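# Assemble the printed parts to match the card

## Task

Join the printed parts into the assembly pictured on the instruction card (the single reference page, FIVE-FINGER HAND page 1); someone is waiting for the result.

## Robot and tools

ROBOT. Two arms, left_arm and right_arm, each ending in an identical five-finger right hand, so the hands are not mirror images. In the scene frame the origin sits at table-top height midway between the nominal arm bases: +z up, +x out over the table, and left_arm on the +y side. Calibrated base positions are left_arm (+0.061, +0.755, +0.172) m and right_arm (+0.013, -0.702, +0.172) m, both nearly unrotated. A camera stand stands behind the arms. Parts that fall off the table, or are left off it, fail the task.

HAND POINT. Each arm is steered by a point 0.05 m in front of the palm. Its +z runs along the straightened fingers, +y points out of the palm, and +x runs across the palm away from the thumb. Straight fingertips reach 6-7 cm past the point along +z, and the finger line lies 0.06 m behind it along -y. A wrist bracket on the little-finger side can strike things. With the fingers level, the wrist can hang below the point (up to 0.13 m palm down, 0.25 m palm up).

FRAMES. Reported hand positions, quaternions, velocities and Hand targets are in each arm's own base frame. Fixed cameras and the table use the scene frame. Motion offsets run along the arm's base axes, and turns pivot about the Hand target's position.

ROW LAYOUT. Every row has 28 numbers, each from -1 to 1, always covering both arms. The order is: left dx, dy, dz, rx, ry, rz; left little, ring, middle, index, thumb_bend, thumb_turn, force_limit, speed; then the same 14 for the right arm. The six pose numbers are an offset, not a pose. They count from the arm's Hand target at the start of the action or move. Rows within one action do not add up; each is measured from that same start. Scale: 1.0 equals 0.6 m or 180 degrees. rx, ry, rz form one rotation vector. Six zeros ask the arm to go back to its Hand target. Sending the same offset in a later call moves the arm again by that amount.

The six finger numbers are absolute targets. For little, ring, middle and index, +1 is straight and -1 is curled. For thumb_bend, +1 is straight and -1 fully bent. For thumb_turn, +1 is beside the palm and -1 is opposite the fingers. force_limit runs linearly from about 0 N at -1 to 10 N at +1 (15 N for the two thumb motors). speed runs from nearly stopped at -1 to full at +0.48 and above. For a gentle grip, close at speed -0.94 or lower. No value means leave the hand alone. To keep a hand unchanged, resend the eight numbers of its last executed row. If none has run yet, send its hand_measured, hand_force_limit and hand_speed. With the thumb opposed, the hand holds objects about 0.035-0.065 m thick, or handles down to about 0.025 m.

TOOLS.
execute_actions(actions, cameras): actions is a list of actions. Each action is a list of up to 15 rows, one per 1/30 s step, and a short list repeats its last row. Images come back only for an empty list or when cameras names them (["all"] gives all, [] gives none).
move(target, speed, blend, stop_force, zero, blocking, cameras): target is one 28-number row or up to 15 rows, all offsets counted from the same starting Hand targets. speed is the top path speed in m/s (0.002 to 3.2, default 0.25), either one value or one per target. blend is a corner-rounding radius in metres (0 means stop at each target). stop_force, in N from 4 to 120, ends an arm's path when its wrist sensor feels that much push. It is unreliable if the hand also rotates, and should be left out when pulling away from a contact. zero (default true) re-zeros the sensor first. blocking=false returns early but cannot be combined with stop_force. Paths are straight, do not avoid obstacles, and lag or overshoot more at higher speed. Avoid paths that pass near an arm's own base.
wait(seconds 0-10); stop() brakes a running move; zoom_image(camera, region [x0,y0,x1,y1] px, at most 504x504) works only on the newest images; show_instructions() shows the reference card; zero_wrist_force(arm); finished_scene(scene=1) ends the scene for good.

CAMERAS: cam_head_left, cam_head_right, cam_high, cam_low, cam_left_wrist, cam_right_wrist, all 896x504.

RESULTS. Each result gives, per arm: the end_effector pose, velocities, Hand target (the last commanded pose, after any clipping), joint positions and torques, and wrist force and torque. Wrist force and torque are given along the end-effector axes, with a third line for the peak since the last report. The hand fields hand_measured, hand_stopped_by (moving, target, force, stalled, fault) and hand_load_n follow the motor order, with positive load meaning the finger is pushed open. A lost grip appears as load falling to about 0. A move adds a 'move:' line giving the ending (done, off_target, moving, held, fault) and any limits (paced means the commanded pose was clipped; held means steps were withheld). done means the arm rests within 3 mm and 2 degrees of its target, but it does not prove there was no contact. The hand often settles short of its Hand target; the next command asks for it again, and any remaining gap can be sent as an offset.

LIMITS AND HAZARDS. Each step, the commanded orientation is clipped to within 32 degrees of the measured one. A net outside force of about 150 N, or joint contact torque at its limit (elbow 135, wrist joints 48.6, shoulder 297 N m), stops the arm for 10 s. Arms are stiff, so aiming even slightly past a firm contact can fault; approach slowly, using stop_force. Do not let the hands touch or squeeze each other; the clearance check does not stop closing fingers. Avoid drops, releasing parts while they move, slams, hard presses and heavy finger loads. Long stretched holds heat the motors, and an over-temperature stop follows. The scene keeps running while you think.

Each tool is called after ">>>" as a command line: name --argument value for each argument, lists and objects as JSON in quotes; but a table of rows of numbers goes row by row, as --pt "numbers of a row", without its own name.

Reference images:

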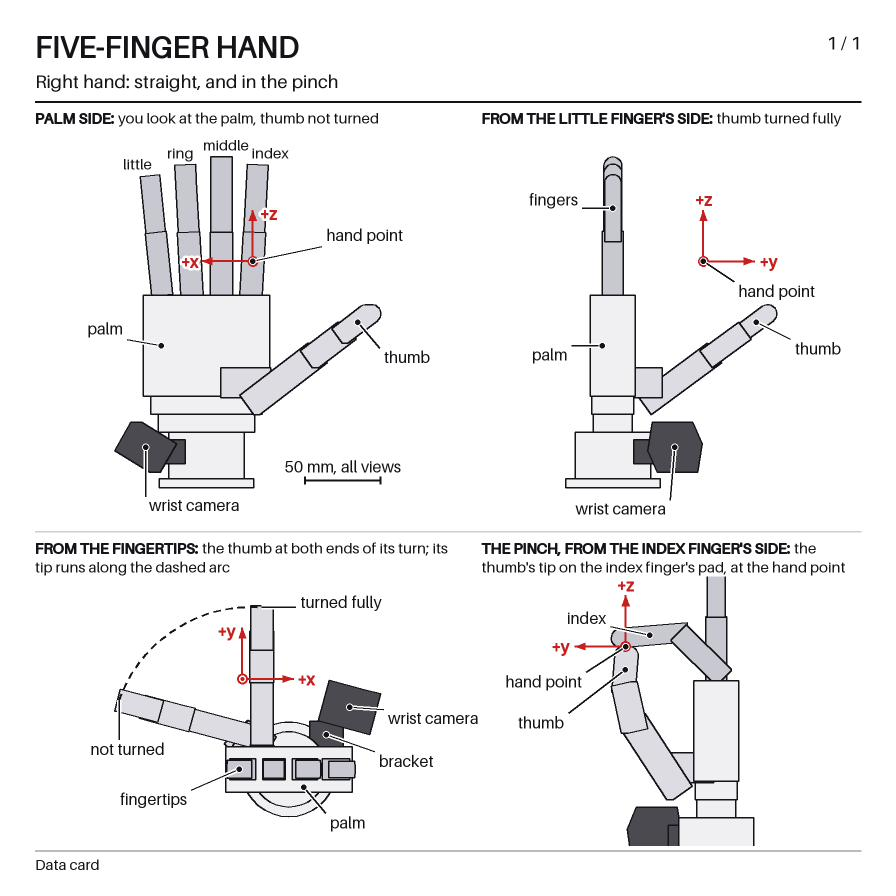

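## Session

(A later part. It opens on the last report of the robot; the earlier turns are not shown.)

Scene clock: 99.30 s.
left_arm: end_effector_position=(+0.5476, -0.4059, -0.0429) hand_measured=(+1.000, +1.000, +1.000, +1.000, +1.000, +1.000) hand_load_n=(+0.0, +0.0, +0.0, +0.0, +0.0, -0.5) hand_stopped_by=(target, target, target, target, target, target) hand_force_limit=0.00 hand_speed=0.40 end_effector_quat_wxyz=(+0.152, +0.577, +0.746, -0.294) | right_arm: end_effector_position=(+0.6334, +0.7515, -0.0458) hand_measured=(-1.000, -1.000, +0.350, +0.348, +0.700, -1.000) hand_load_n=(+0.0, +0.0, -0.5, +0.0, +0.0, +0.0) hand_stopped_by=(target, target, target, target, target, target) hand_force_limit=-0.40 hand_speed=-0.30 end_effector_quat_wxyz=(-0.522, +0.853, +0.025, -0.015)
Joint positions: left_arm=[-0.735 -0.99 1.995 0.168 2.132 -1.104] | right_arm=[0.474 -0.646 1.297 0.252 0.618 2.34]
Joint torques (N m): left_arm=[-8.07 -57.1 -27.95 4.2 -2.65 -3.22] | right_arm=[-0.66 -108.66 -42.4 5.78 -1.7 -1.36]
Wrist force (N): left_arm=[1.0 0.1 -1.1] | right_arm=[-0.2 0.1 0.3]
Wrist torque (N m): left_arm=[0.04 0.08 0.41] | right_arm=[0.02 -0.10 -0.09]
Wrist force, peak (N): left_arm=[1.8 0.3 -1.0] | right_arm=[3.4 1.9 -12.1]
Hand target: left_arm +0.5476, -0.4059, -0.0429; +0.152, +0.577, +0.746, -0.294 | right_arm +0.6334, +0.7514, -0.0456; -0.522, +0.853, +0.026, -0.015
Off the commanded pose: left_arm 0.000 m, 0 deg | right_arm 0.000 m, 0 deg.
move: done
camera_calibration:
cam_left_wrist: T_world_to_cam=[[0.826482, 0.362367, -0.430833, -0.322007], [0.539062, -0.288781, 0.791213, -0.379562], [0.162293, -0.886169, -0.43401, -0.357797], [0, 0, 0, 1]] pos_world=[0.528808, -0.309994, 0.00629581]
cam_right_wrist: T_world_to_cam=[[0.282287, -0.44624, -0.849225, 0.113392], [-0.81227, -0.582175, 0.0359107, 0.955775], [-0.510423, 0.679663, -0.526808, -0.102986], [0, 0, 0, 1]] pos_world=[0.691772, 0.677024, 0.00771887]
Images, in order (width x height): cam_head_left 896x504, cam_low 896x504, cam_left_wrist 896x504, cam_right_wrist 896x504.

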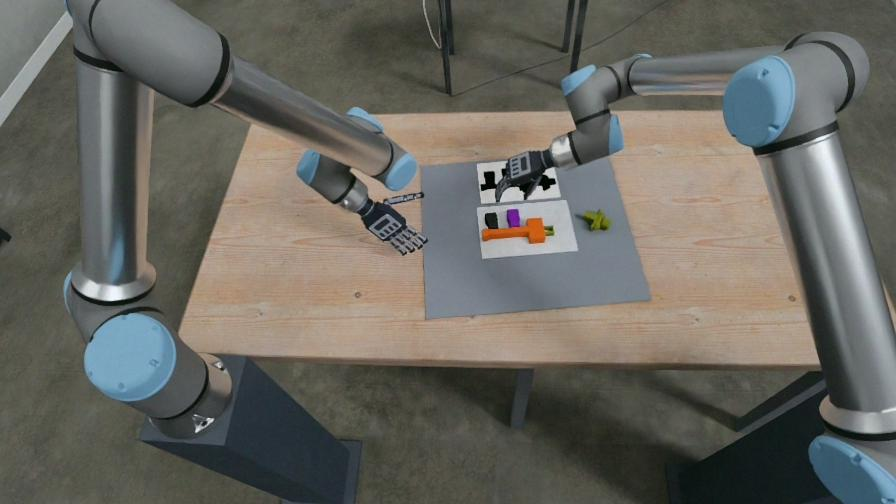

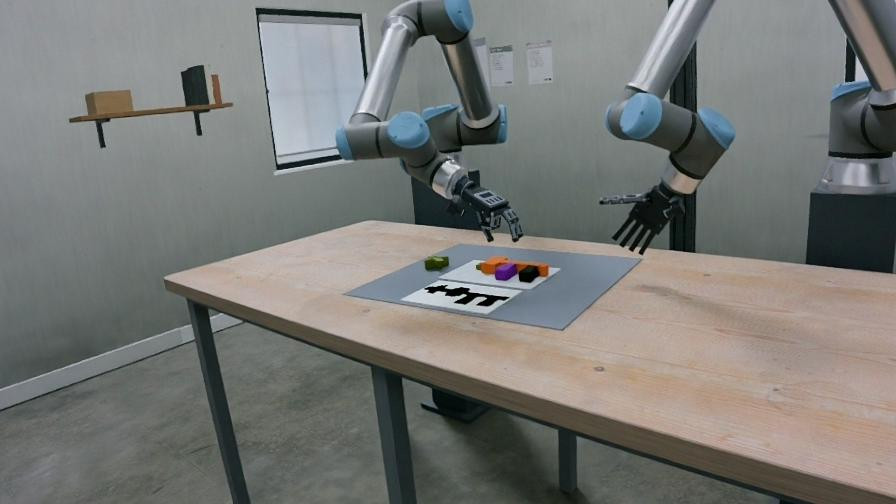

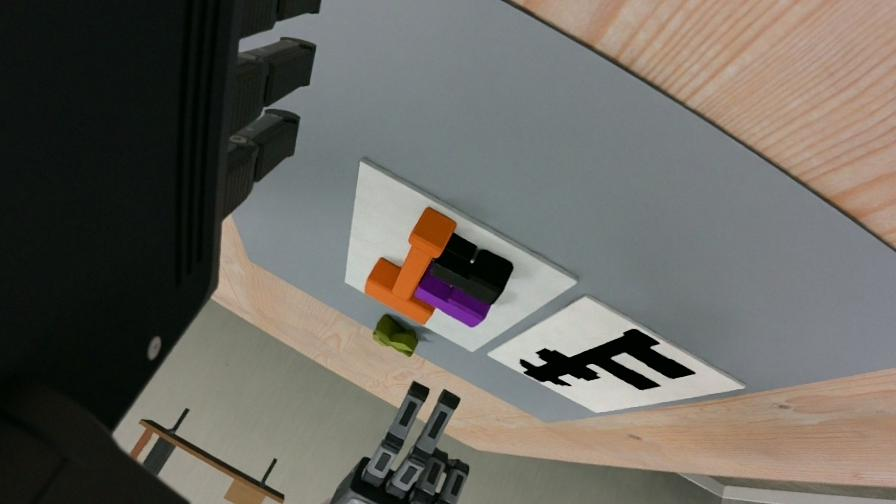

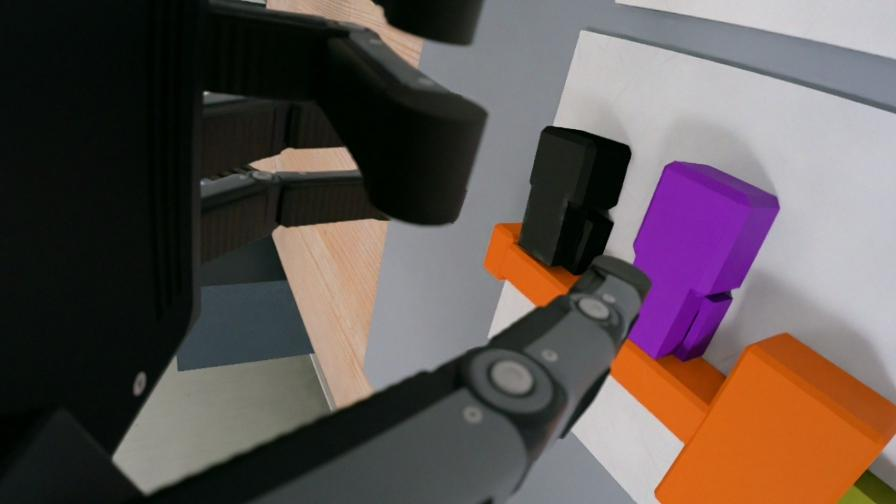

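>>> move --target '[0,0.1,0.0,0,0,0,1,1,1,1,1,1,0,0.4,0.1,-0.55,-0.02,0,0,0,-1,-1,0.35,0.35,0.75,-1,-0.4,-0.3]' --cameras '["cam_right_wrist","cam_head_left","cam_low"]'

>>> zoom_image --camera "cam_right_wrist" --region '[400, 100, 800, 400]'

>>> zoom_image --camera "cam_low" --region '[410, 240, 490, 290]'

Scene clock: 102.67 s.
left_arm: end_effector_position=(+0.5476, -0.3459, -0.0429) hand_measured=(+1.000, +1.000, +1.000, +1.000, +1.000, +1.000) hand_load_n=(+0.0, +0.0, +0.0, +0.0, +0.0, +0.0) hand_stopped_by=(target, target, target, target, target, target) hand_force_limit=0.00 hand_speed=0.40 end_effector_quat_wxyz=(+0.152, +0.577, +0.746, -0.294) | right_arm: end_effector_position=(+0.6934, +0.4215, -0.0576) hand_measured=(-1.000, -1.000, +0.350, +0.348, +0.750, -1.000) hand_load_n=(+0.0, +0.0, +0.0, +0.0, +0.0, +0.0) hand_stopped_by=(target, target, target, target, target, target) hand_force_limit=-0.40 hand_speed=-0.30 end_effector_quat_wxyz=(-0.522, +0.853, +0.025, -0.015)
Joint positions: left_arm=[-0.646 -1 2.036 0.191 2.164 -1.006] | right_arm=[0.053 -0.641 1.495 0.729 0.472 1.556]
Joint torques (N m): left_arm=[9.04 -79.61 -8.34 5.18 5.32 4.19] | right_arm=[-6.05 -76.89 -34.8 7.42 0.94 -2.58]
Wrist force (N): left_arm=[1.0 0.5 -0.8] | right_arm=[0.1 -0.3 0.7]
Wrist torque (N m): left_arm=[0.06 0.07 0.19] | right_arm=[-0.08 -0.17 -0.06]
Wrist force, peak (N): left_arm=[1.2 0.7 -1.6] | right_arm=[-0.7 -0.7 1.8]
Hand target: left_arm +0.5476, -0.3459, -0.0429; +0.152, +0.577, +0.746, -0.294 | right_arm +0.6934, +0.4214, -0.0576; -0.522, +0.853, +0.026, -0.015
Off the commanded pose: left_arm 0.000 m, 0 deg | right_arm 0.000 m, 0 deg.
move: done
camera_calibration:
cam_right_wrist: T_world_to_cam=[[0.282348, -0.44618, -0.849237, -0.0608472], [-0.812317, -0.582118, 0.0357653, 0.812892], [-0.510314, 0.679752, -0.526799, 0.145531], [0, 0, 0, 1]] pos_world=[0.751773, 0.347125, -0.00408126]
Images, in order (width x height): cam_head_left 896x504, cam_low 896x504, cam_right_wrist 896x504.

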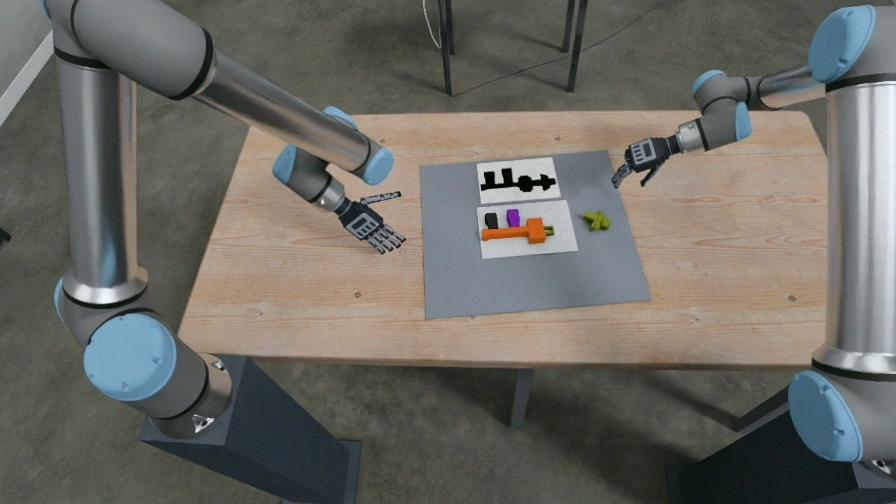

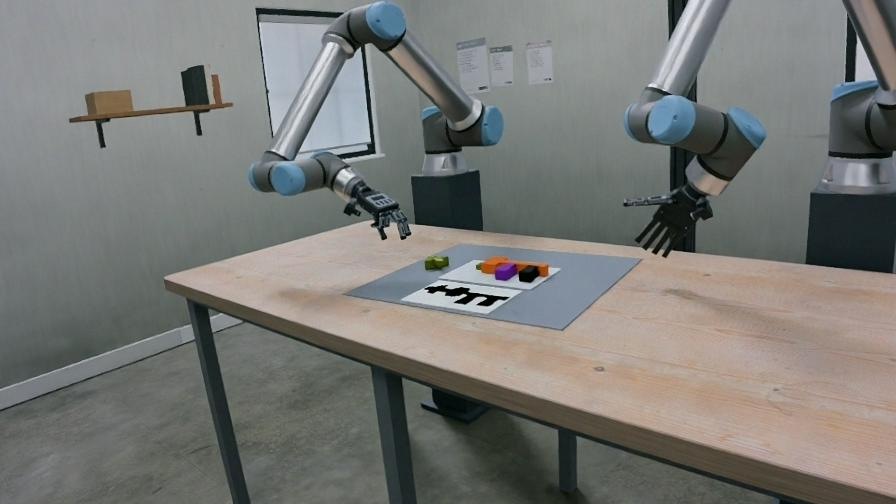

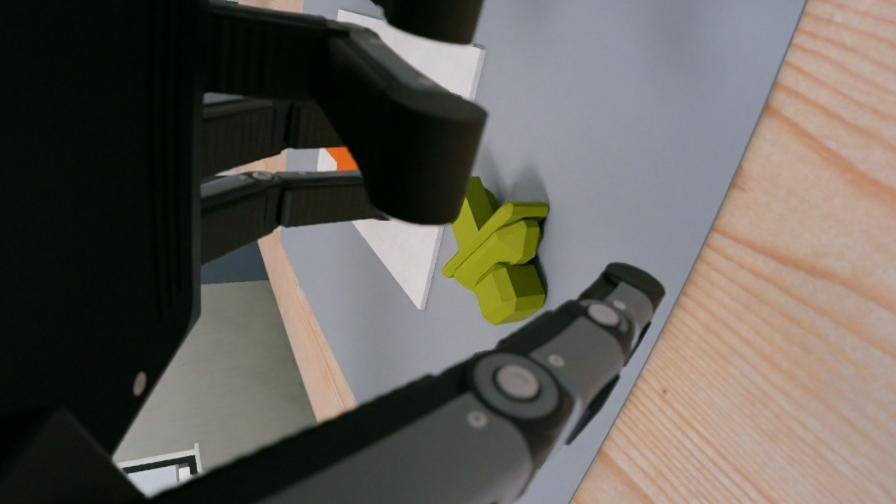

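Scaled by 1.260.

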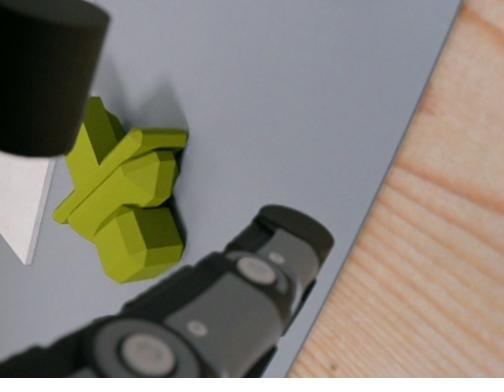

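Scaled by 6.300.

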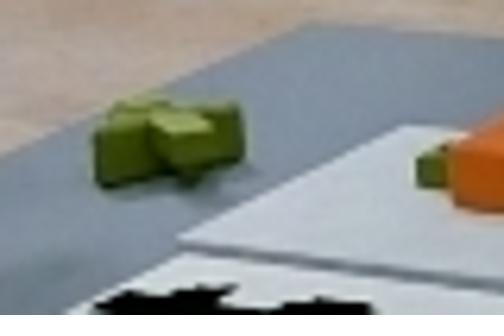

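>>> move --target '[0,0,0.0,0,0,0,1,1,1,1,1,1,0,0.4,0,0.06,0.06,0,0,0,-1,-1,0.35,0.35,0.75,-1,-0.4,-0.3]' --cameras '["cam_right_wrist"]'

>>> zoom_image --camera "cam_right_wrist" --region '[450, 170, 690, 370]'

Scene clock: 104.33 s.
left_arm: end_effector_position=(+0.5476, -0.3459, -0.0429) hand_measured=(+1.000, +1.000, +1.000, +1.000, +1.000, +1.000) hand_load_n=(+0.0, +0.0, +0.0, +0.0, -0.5, -0.5) hand_stopped_by=(target, target, target, target, target, target) hand_force_limit=0.00 hand_speed=0.40 end_effector_quat_wxyz=(+0.152, +0.577, +0.746, -0.294) | right_arm: end_effector_position=(+0.6934, +0.4574, -0.0217) hand_measured=(-1.000, -1.000, +0.350, +0.348, +0.750, -1.000) hand_load_n=(+0.0, +0.0, +0.0, +0.0, +0.0, +0.0) hand_stopped_by=(target, target, target, target, target, target) hand_force_limit=-0.40 hand_speed=-0.30 end_effector_quat_wxyz=(-0.522, +0.853, +0.026, -0.015)
Joint positions: left_arm=[-0.646 -1 2.036 0.191 2.164 -1.006] | right_arm=[0.1 -0.685 1.474 0.702 0.474 1.66]
Joint torques (N m): left_arm=[8.93 -77.43 -8.94 4.99 5.53 4.12] | right_arm=[10.07 -100.64 -37.87 2.11 0.37 2.13]
Wrist force (N): left_arm=[0.7 0.6 -0.9] | right_arm=[0.3 -0.4 0.6]
Wrist torque (N m): left_arm=[0.08 0.12 0.17] | right_arm=[-0.09 -0.17 -0.29]
Wrist force, peak (N): left_arm=[1.1 0.9 -1.3] | right_arm=[0.4 -0.8 1.1]
Hand target: left_arm +0.5476, -0.3459, -0.0429; +0.152, +0.577, +0.746, -0.294 | right_arm +0.6934, +0.4574, -0.0216; -0.522, +0.853, +0.026, -0.015
Off the commanded pose: left_arm 0.000 m, 0 deg | right_arm 0.000 m, 0 deg.
move: done
camera_calibration:
cam_right_wrist: T_world_to_cam=[[0.282287, -0.44624, -0.849225, -0.0143181], [-0.81227, -0.582175, 0.0359107, 0.832428], [-0.510423, 0.679663, -0.526808, 0.140224], [0, 0, 0, 1]] pos_world=[0.751772, 0.382924, 0.0318189]
Images, in order (width x height): cam_right_wrist 896x504.

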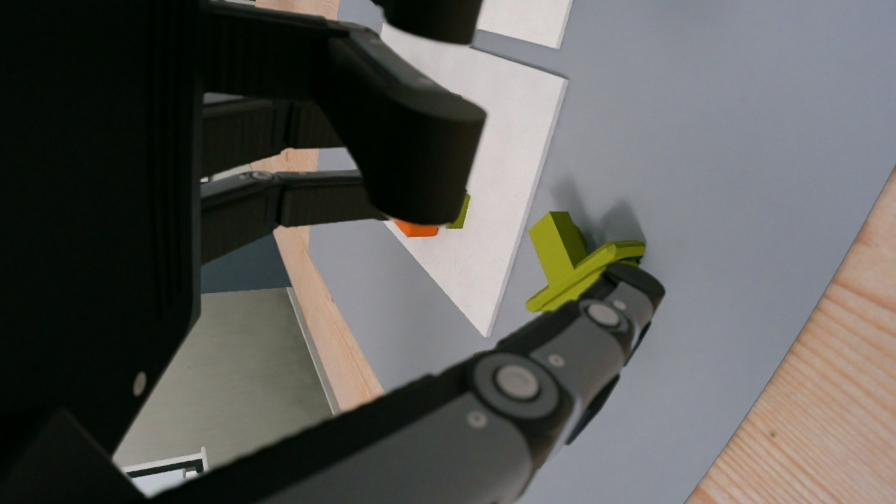

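Scaled by 2.100.

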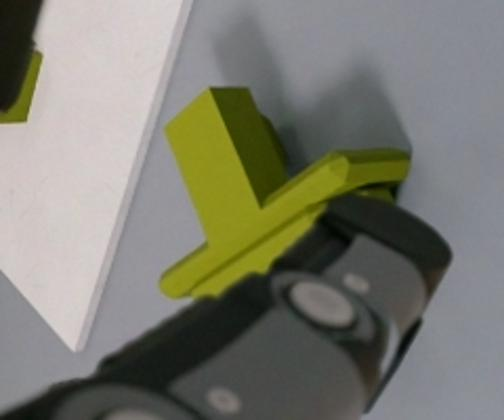

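>>> move --pt "0 0 0.0 0 0 0 1 1 1 1 1 1 0 0.4 -0.05 0 0.05 0 0 -0.332 -1 -1 0.35 0.35 0.75 -1 -0.4 -0.3" --pt "0 0 0.0 0 0 0 1 1 1 1 1 1 0 0.4 -0.11 0.055 -0.04 0 0 -0.664 -1 -1 0.35 0.35 0.75 -1 -0.4 -0.3" --speed 0.3 --blend 0.01 --cameras '["cam_right_wrist","cam_head_left","cam_low"]'

>>> zoom_image --camera "cam_right_wrist" --region '[450, 120, 850, 400]'

Scene clock: 112.80 s.
left_arm: end_effector_position=(+0.5476, -0.3459, -0.0429) hand_measured=(+1.000, +1.000, +1.000, +1.000, +1.000, +1.000) hand_load_n=(+0.0, +0.0, +0.0, +0.0, +0.0, +0.0) hand_stopped_by=(target, target, target, target, target, target) hand_force_limit=0.00 hand_speed=0.40 end_effector_quat_wxyz=(+0.152, +0.577, +0.746, -0.294) | right_arm: end_effector_position=(+0.6275, +0.4904, -0.0456) hand_measured=(-1.000, -1.000, +0.350, +0.348, +0.750, -1.000) hand_load_n=(+0.0, +0.0, +0.0, -0.5, +0.0, +0.0) hand_stopped_by=(target, target, target, target, target, target) hand_force_limit=-0.40 hand_speed=-0.30 end_effector_quat_wxyz=(+0.276, -0.451, +0.724, -0.443)
Joint positions: left_arm=[-0.646 -1 2.036 0.191 2.164 -1.006] | right_arm=[0.666 -0.858 1.729 -0.004 2.502 3.898]
Joint torques (N m): left_arm=[7.46 -76.06 -9.14 4.87 5.23 4.01] | right_arm=[10.68 -66.44 -38.04 5.07 3.95 2.18]
Wrist force (N): left_arm=[0.7 0.4 -0.8] | right_arm=[0.2 -0.1 0.3]
Wrist torque (N m): left_arm=[0.05 0.12 0.17] | right_arm=[0.01 -0.11 -0.30]
Wrist force, peak (N): left_arm=[1.6 0.9 -0.8] | right_arm=[0.8 -0.8 0.2]
Hand target: left_arm +0.5476, -0.3459, -0.0429; +0.152, +0.577, +0.746, -0.294 | right_arm +0.6274, +0.4904, -0.0456; +0.276, -0.451, +0.724, -0.443
Off the commanded pose: left_arm 0.000 m, 0 deg | right_arm 0.000 m, 0 deg.
move: done
camera_calibration:
cam_right_wrist: T_world_to_cam=[[-0.5273, -0.0258333, -0.849286, 0.300566], [-0.106445, 0.993672, 0.0358638, -0.416778], [0.842985, 0.109313, -0.526713, -0.497984], [0, 0, 0, 1]] pos_world=[0.533918, 0.476341, 0.00791934]
Images, in order (width x height): cam_head_left 896x504, cam_low 896x504, cam_right_wrist 896x504.

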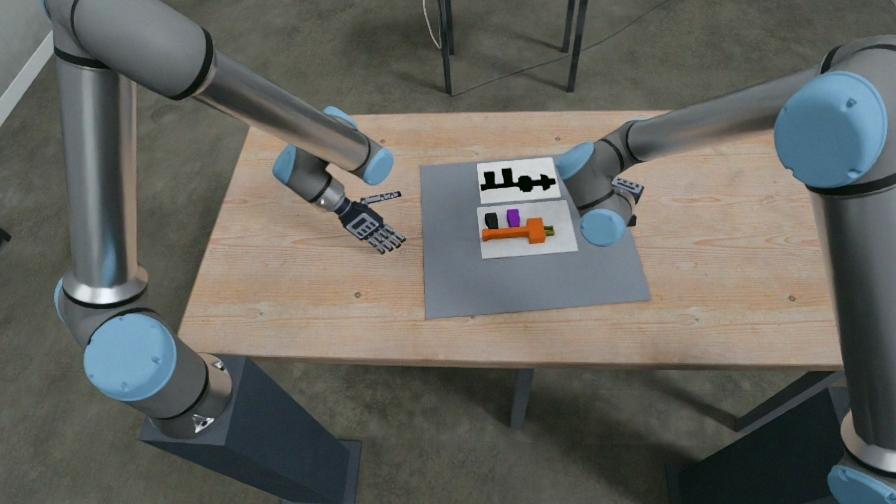

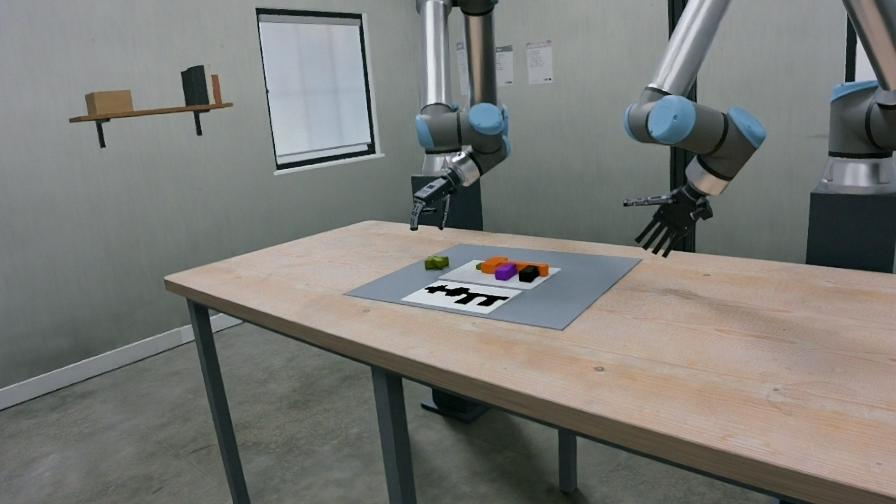

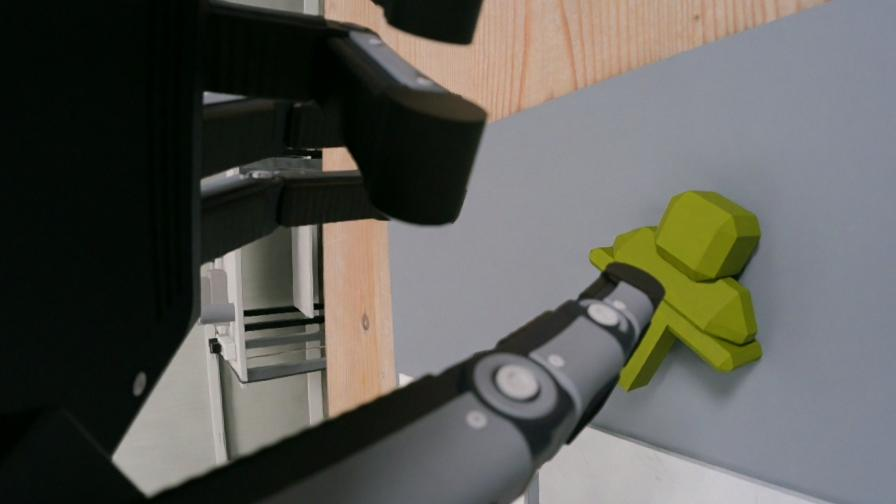

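Scaled by 1.260.

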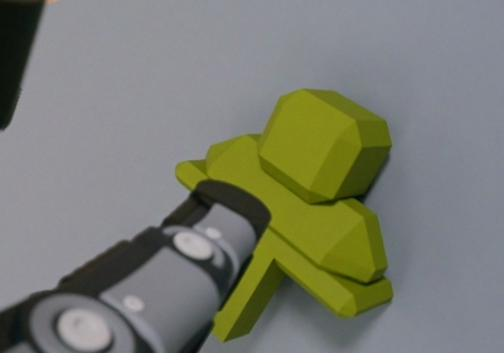

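>>> move --target '[0,0,0.0,0,0,0,1,1,1,1,1,1,0,0.4,-0.004,-0.006,-0.142,0,0,0,-1,-1,0.35,0.25,0.75,-1,-0.4,-0.3]' --speed 0.1 --stop_force 5 --cameras '["cam_right_wrist","cam_low","cam_high"]'

>>> zoom_image --camera "cam_low" --region '[390, 210, 490, 290]'

>>> zoom_image --camera "cam_high" --region '[330, 190, 430, 260]'

>>> zoom_image --camera "cam_right_wrist" --region '[400, 120, 700, 400]'

Scene clock: 117.97 s.
left_arm: end_effector_position=(+0.5476, -0.3459, -0.0429) hand_measured=(+1.000, +1.000, +1.000, +1.000, +1.000, +1.000) hand_load_n=(+0.0, +0.0, +0.0, +0.0, +0.0, +0.0) hand_stopped_by=(target, target, target, target, target, target) hand_force_limit=0.00 hand_speed=0.40 end_effector_quat_wxyz=(+0.152, +0.577, +0.746, -0.294) | right_arm: end_effector_position=(+0.6250, +0.4868, -0.1308) hand_measured=(-1.000, -1.000, +0.350, +0.250, +0.750, -1.000) hand_load_n=(+0.0, +0.0, +0.0, -0.5, +0.0, +0.0) hand_stopped_by=(target, target, target, target, target, target) hand_force_limit=-0.40 hand_speed=-0.30 end_effector_quat_wxyz=(+0.276, -0.451, +0.724, -0.443)
Joint positions: left_arm=[-0.646 -1 2.036 0.191 2.164 -1.006] | right_arm=[0.664 -0.75 1.735 -0.12 2.501 3.896]
Joint torques (N m): left_arm=[8.62 -75.68 -9.07 5.04 5.1 4.39] | right_arm=[-9.66 -70.95 -33.02 0.16 -1.72 -2]
Wrist force (N): left_arm=[0.8 0.7 -0.9] | right_arm=[-0.1 -0.1 0.5]
Wrist torque (N m): left_arm=[0.10 0.11 0.18] | right_arm=[0.00 -0.09 -0.07]
Wrist force, peak (N): left_arm=[1.3 0.8 -1.4] | right_arm=[0.2 0.6 0.7]
Hand target: left_arm +0.5476, -0.3459, -0.0429; +0.152, +0.577, +0.746, -0.294 | right_arm +0.6250, +0.4868, -0.1308; +0.276, -0.451, +0.724, -0.443
Off the commanded pose: left_arm 0.000 m, 0 deg | right_arm 0.000 m, 0 deg.
move: done
camera_calibration:
cam_right_wrist: T_world_to_cam=[[-0.527379, -0.0257904, -0.849238, 0.226874], [-0.10633, 0.993684, 0.0358545, -0.410467], [0.84295, 0.109209, -0.526791, -0.540381], [0, 0, 0, 1]] pos_world=[0.531518, 0.472741, -0.0772811]
Images, in order (width x height): cam_high 896x504, cam_low 896x504, cam_right_wrist 896x504.

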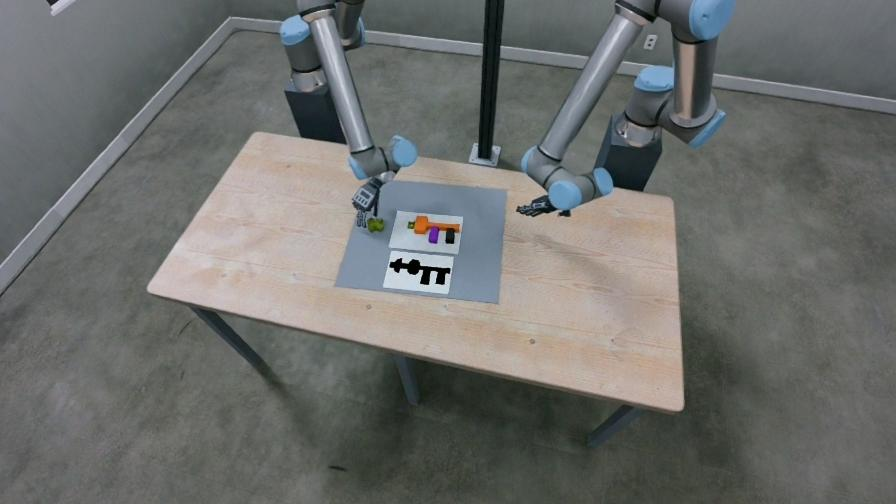

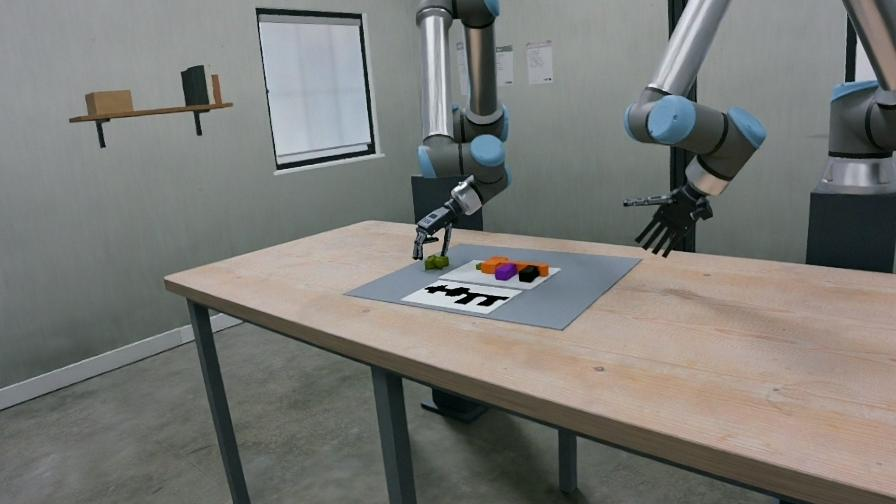

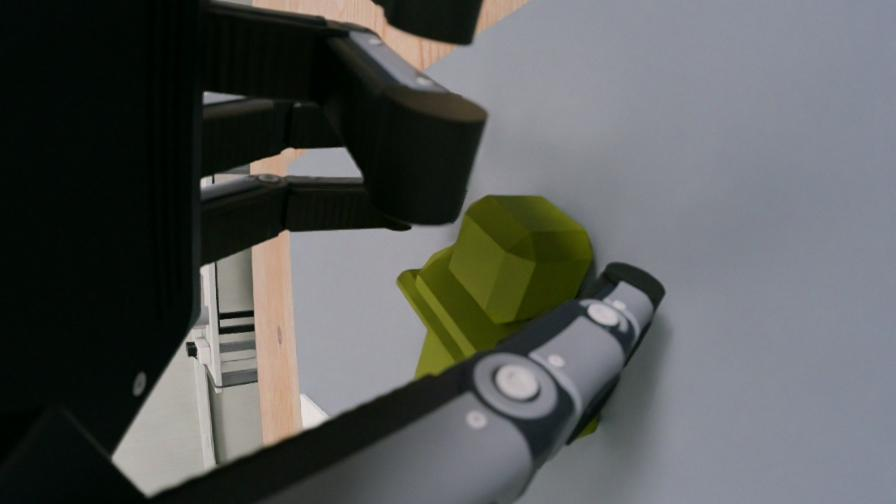

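Scaled by 5.040.

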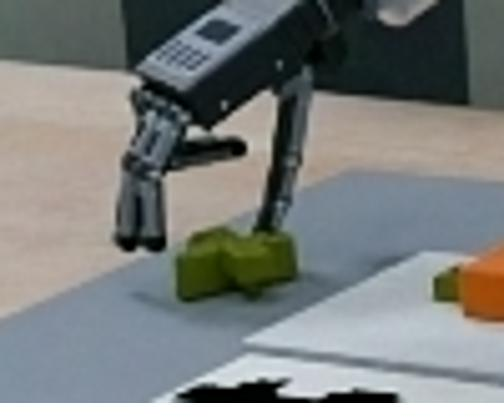

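Scaled by 5.040.

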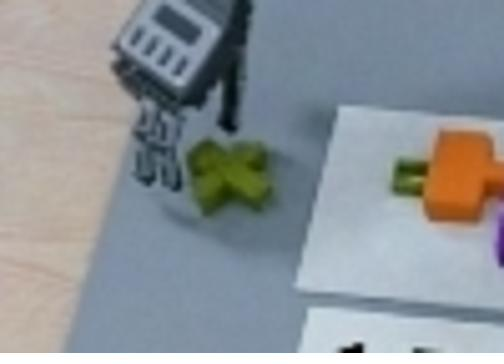

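Scaled by 1.680.

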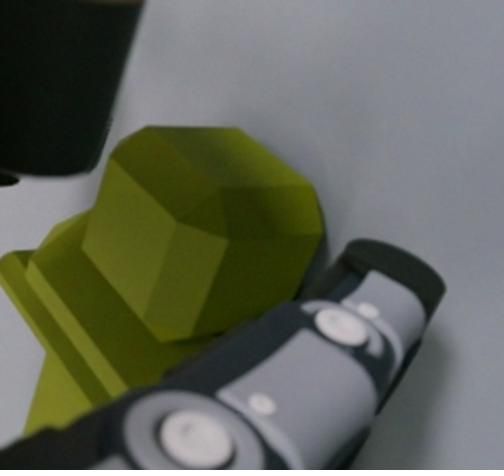

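>>> move --pt "0 0 0 0 0 0 1 1 1 1 1 1 0 0.4 0 0 -0.0095 0 0 0 -1 -1 0.35 0.25 0.75 -1 -0.4 -0.3" --pt "0 0 0 0 0 0 1 1 1 1 1 1 0 0.4 0 0 -0.0095 0 0 0 -1 -1 0.35 -0.4 0.1 -1 -0.4 -0.9" --speed 0.08 --cameras '["cam_right_wrist","cam_low","cam_high"]'

>>> zoom_image --camera "cam_low" --region '[390, 210, 490, 290]'

>>> zoom_image --camera "cam_high" --region '[330, 190, 430, 260]'

>>> zoom_image --camera "cam_right_wrist" --region '[400, 120, 700, 400]'

Scene clock: 121.43 s.
left_arm: end_effector_position=(+0.5476, -0.3459, -0.0429) hand_measured=(+1.000, +1.000, +1.000, +1.000, +1.000, +1.000) hand_load_n=(+0.0, +0.0, +0.0, +0.0, +0.0, +0.0) hand_stopped_by=(target, target, target, target, target, target) hand_force_limit=0.00 hand_speed=0.40 end_effector_quat_wxyz=(+0.152, +0.577, +0.746, -0.294) | right_arm: end_effector_position=(+0.6250, +0.4868, -0.1365) hand_measured=(-1.000, -1.000, +0.350, -0.112, +0.566, -1.000) hand_load_n=(+0.0, +0.0, +0.0, +5.0, +4.0, -2.0) hand_stopped_by=(target, target, target, force, force, target) hand_force_limit=-0.40 hand_speed=-0.90 end_effector_quat_wxyz=(+0.276, -0.451, +0.724, -0.443)
Joint positions: left_arm=[-0.646 -1 2.036 0.191 2.164 -1.006] | right_arm=[0.664 -0.742 1.734 -0.127 2.501 3.896]
Joint torques (N m): left_arm=[7.77 -76.58 -10.14 4.92 4.86 3.92] | right_arm=[-7.92 -68.59 -32.3 -0.27 -2.23 -1.49]
Wrist force (N): left_arm=[1.1 0.6 -1.2] | right_arm=[0.2 -0.5 0.2]
Wrist torque (N m): left_arm=[0.09 0.06 0.21] | right_arm=[0.01 -0.13 -0.05]
Wrist force, peak (N): left_arm=[1.0 1.0 -1.4] | right_arm=[0.3 0.1 0.7]
Hand target: left_arm +0.5476, -0.3459, -0.0429; +0.152, +0.577, +0.746, -0.294 | right_arm +0.6250, +0.4868, -0.1365; +0.276, -0.451, +0.724, -0.443
Off the commanded pose: left_arm 0.000 m, 0 deg | right_arm 0.000 m, 0 deg.
move: done
camera_calibration:
cam_right_wrist: T_world_to_cam=[[-0.527379, -0.0257904, -0.849238, 0.222033], [-0.10633, 0.993684, 0.0358545, -0.410263], [0.84295, 0.109209, -0.526791, -0.543384], [0, 0, 0, 1]] pos_world=[0.531518, 0.472741, -0.0829811]
Images, in order (width x height): cam_high 896x504, cam_low 896x504, cam_right_wrist 896x504.

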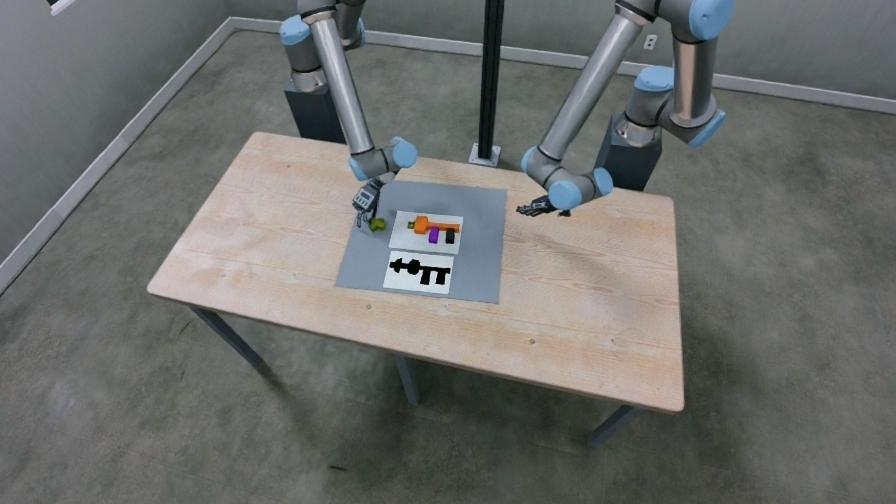

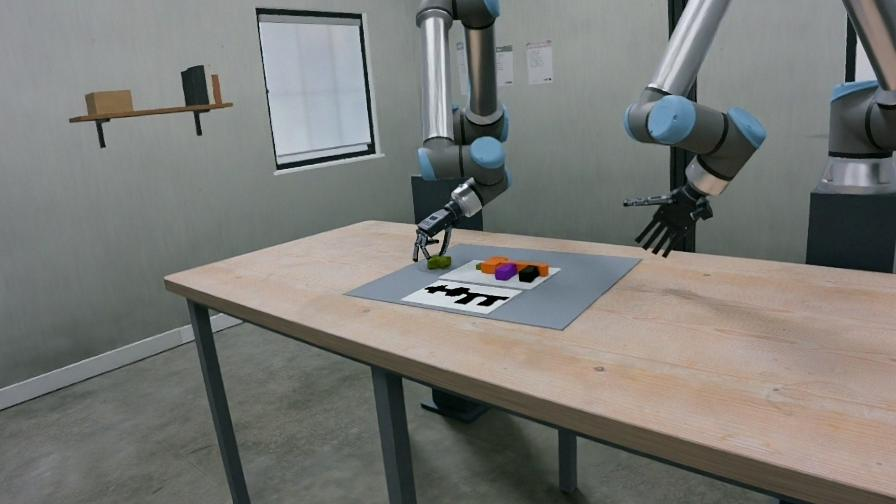

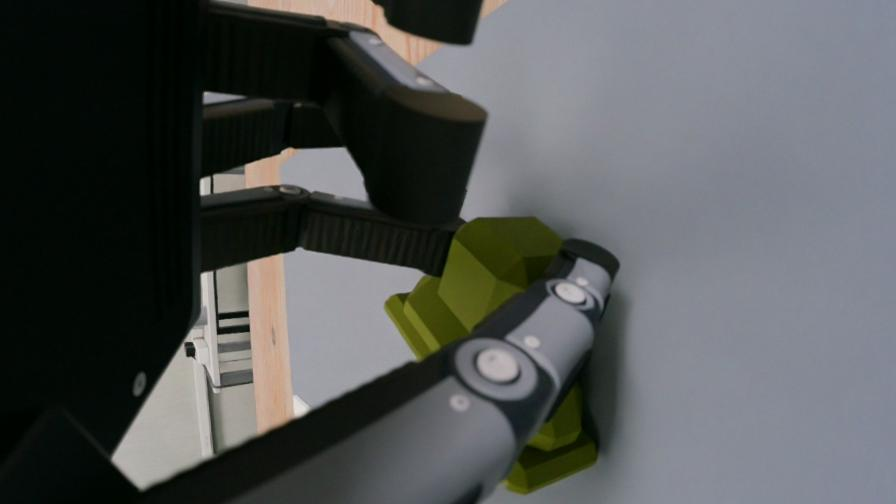

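Scaled by 5.040.

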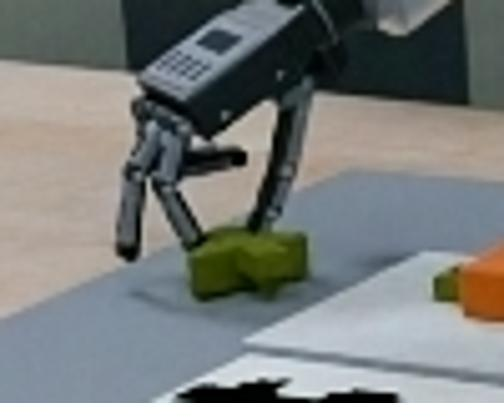

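Scaled by 5.040.

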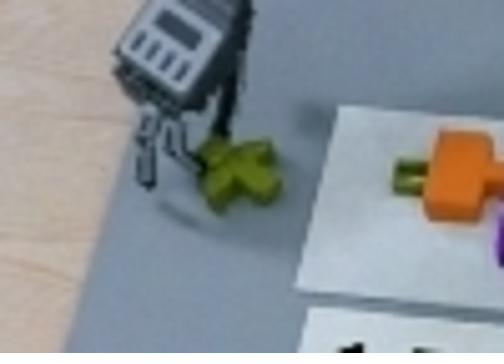

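Scaled by 1.680.

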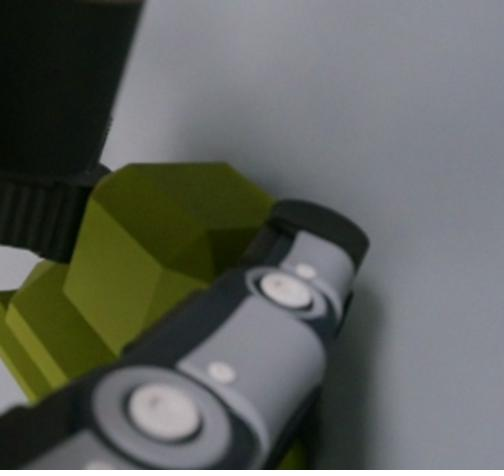

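>>> move --pt "0 0 0.1 0 0 0 1 1 1 1 1 1 0 0.4 0 0 0.0 0 0 0 -1 -1 0.35 -0.4 0.1 -1 -0.4 -0.9" --pt "-0.046 -0.55 0.13 0.222 0 0 1 1 1 1 1 1 0 0.4 0 0 0.12 0 0 0 -1 -1 0.35 -0.4 0.1 -1 -0.4 -0.9" --blend '[0.03,0]' --cameras '["cam_left_wrist","cam_right_wrist"]'

>>> zoom_image --camera "cam_right_wrist" --region '[350, 150, 650, 504]'

Scene clock: 127.47 s.
left_arm: end_effector_position=(+0.5200, -0.6759, +0.0351) hand_measured=(+1.000, +1.000, +1.000, +1.000, +1.000, +1.000) hand_load_n=(+0.0, +0.0, +0.0, +0.0, +0.0, +0.0) hand_stopped_by=(target, target, target, target, target, target) hand_force_limit=0.00 hand_speed=0.40 end_effector_quat_wxyz=(-0.055, +0.594, +0.802, -0.022) | right_arm: end_effector_position=(+0.6250, +0.4868, -0.0645) hand_measured=(-1.000, -1.000, +0.350, -0.112, +0.566, -1.000) hand_load_n=(+0.0, +0.0, +0.0, +5.0, +4.5, -2.0) hand_stopped_by=(target, target, target, force, force, target) hand_force_limit=-0.40 hand_speed=-0.90 end_effector_quat_wxyz=(+0.276, -0.451, +0.724, -0.443)
Joint positions: left_arm=[-1.158 -0.759 1.317 1.086 1.663 -1.45] | right_arm=[0.664 -0.839 1.74 -0.036 2.501 3.896]
Joint torques (N m): left_arm=[-9.38 -81.49 -39.61 5.82 -3.59 -3.69] | right_arm=[-6.29 -89.69 -33.01 5.12 -1.99 0.99]
Wrist force (N): left_arm=[-0.2 0.3 -0.5] | right_arm=[0.4 -0.3 0.2]
Wrist torque (N m): left_arm=[0.05 0.04 0.23] | right_arm=[-0.01 -0.14 -0.05]
Wrist force, peak (N): left_arm=[1.3 0.6 -2.1] | right_arm=[0.3 0.4 0.9]
Hand target: left_arm +0.5200, -0.6759, +0.0351; -0.055, +0.594, +0.802, -0.022 | right_arm +0.6250, +0.4868, -0.0645; +0.276, -0.451, +0.724, -0.443
Off the commanded pose: left_arm 0.000 m, 0 deg | right_arm 0.000 m, 0 deg.
move: done
camera_calibration:
cam_left_wrist: T_world_to_cam=[[0.826475, 0.554464, -0.097514, -0.0496222], [0.539045, -0.729424, 0.421155, -0.789216], [0.162386, -0.400638, -0.901731, -0.214144], [0, 0, 0, 1]] pos_world=[0.501209, -0.633954, 0.134443]
cam_right_wrist: T_world_to_cam=[[-0.527486, -0.0258899, -0.849169, 0.283279], [-0.106381, 0.993681, 0.0357859, -0.412718], [0.842877, 0.109212, -0.526907, -0.505408], [0, 0, 0, 1]] pos_world=[0.531517, 0.47264, -0.0109818]
Images, in order (width x height): cam_left_wrist 896x504, cam_right_wrist 896x504.

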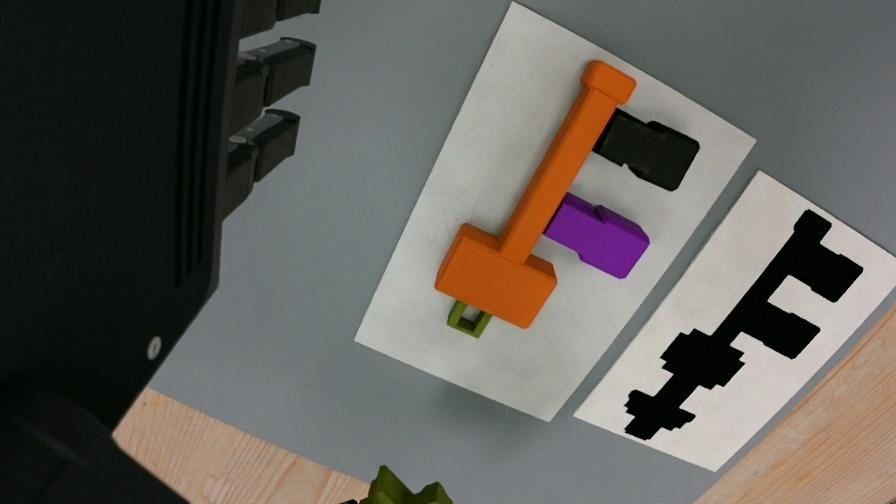

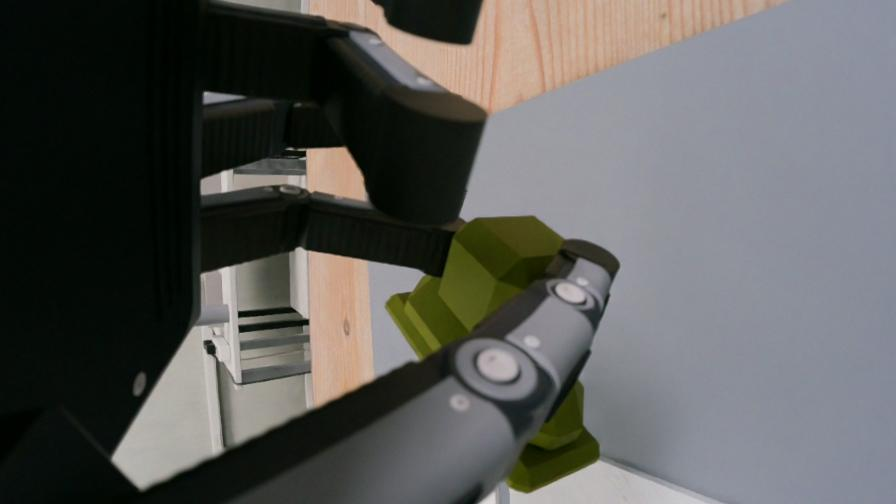

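Scaled by 1.424.

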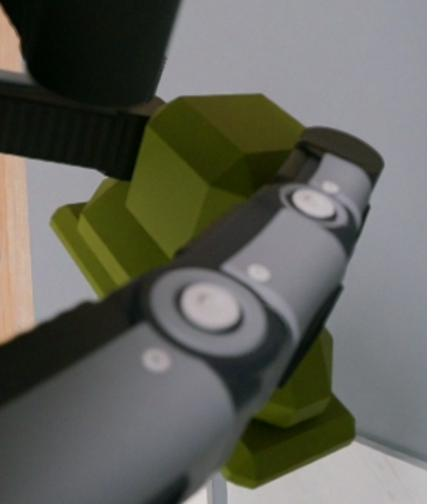

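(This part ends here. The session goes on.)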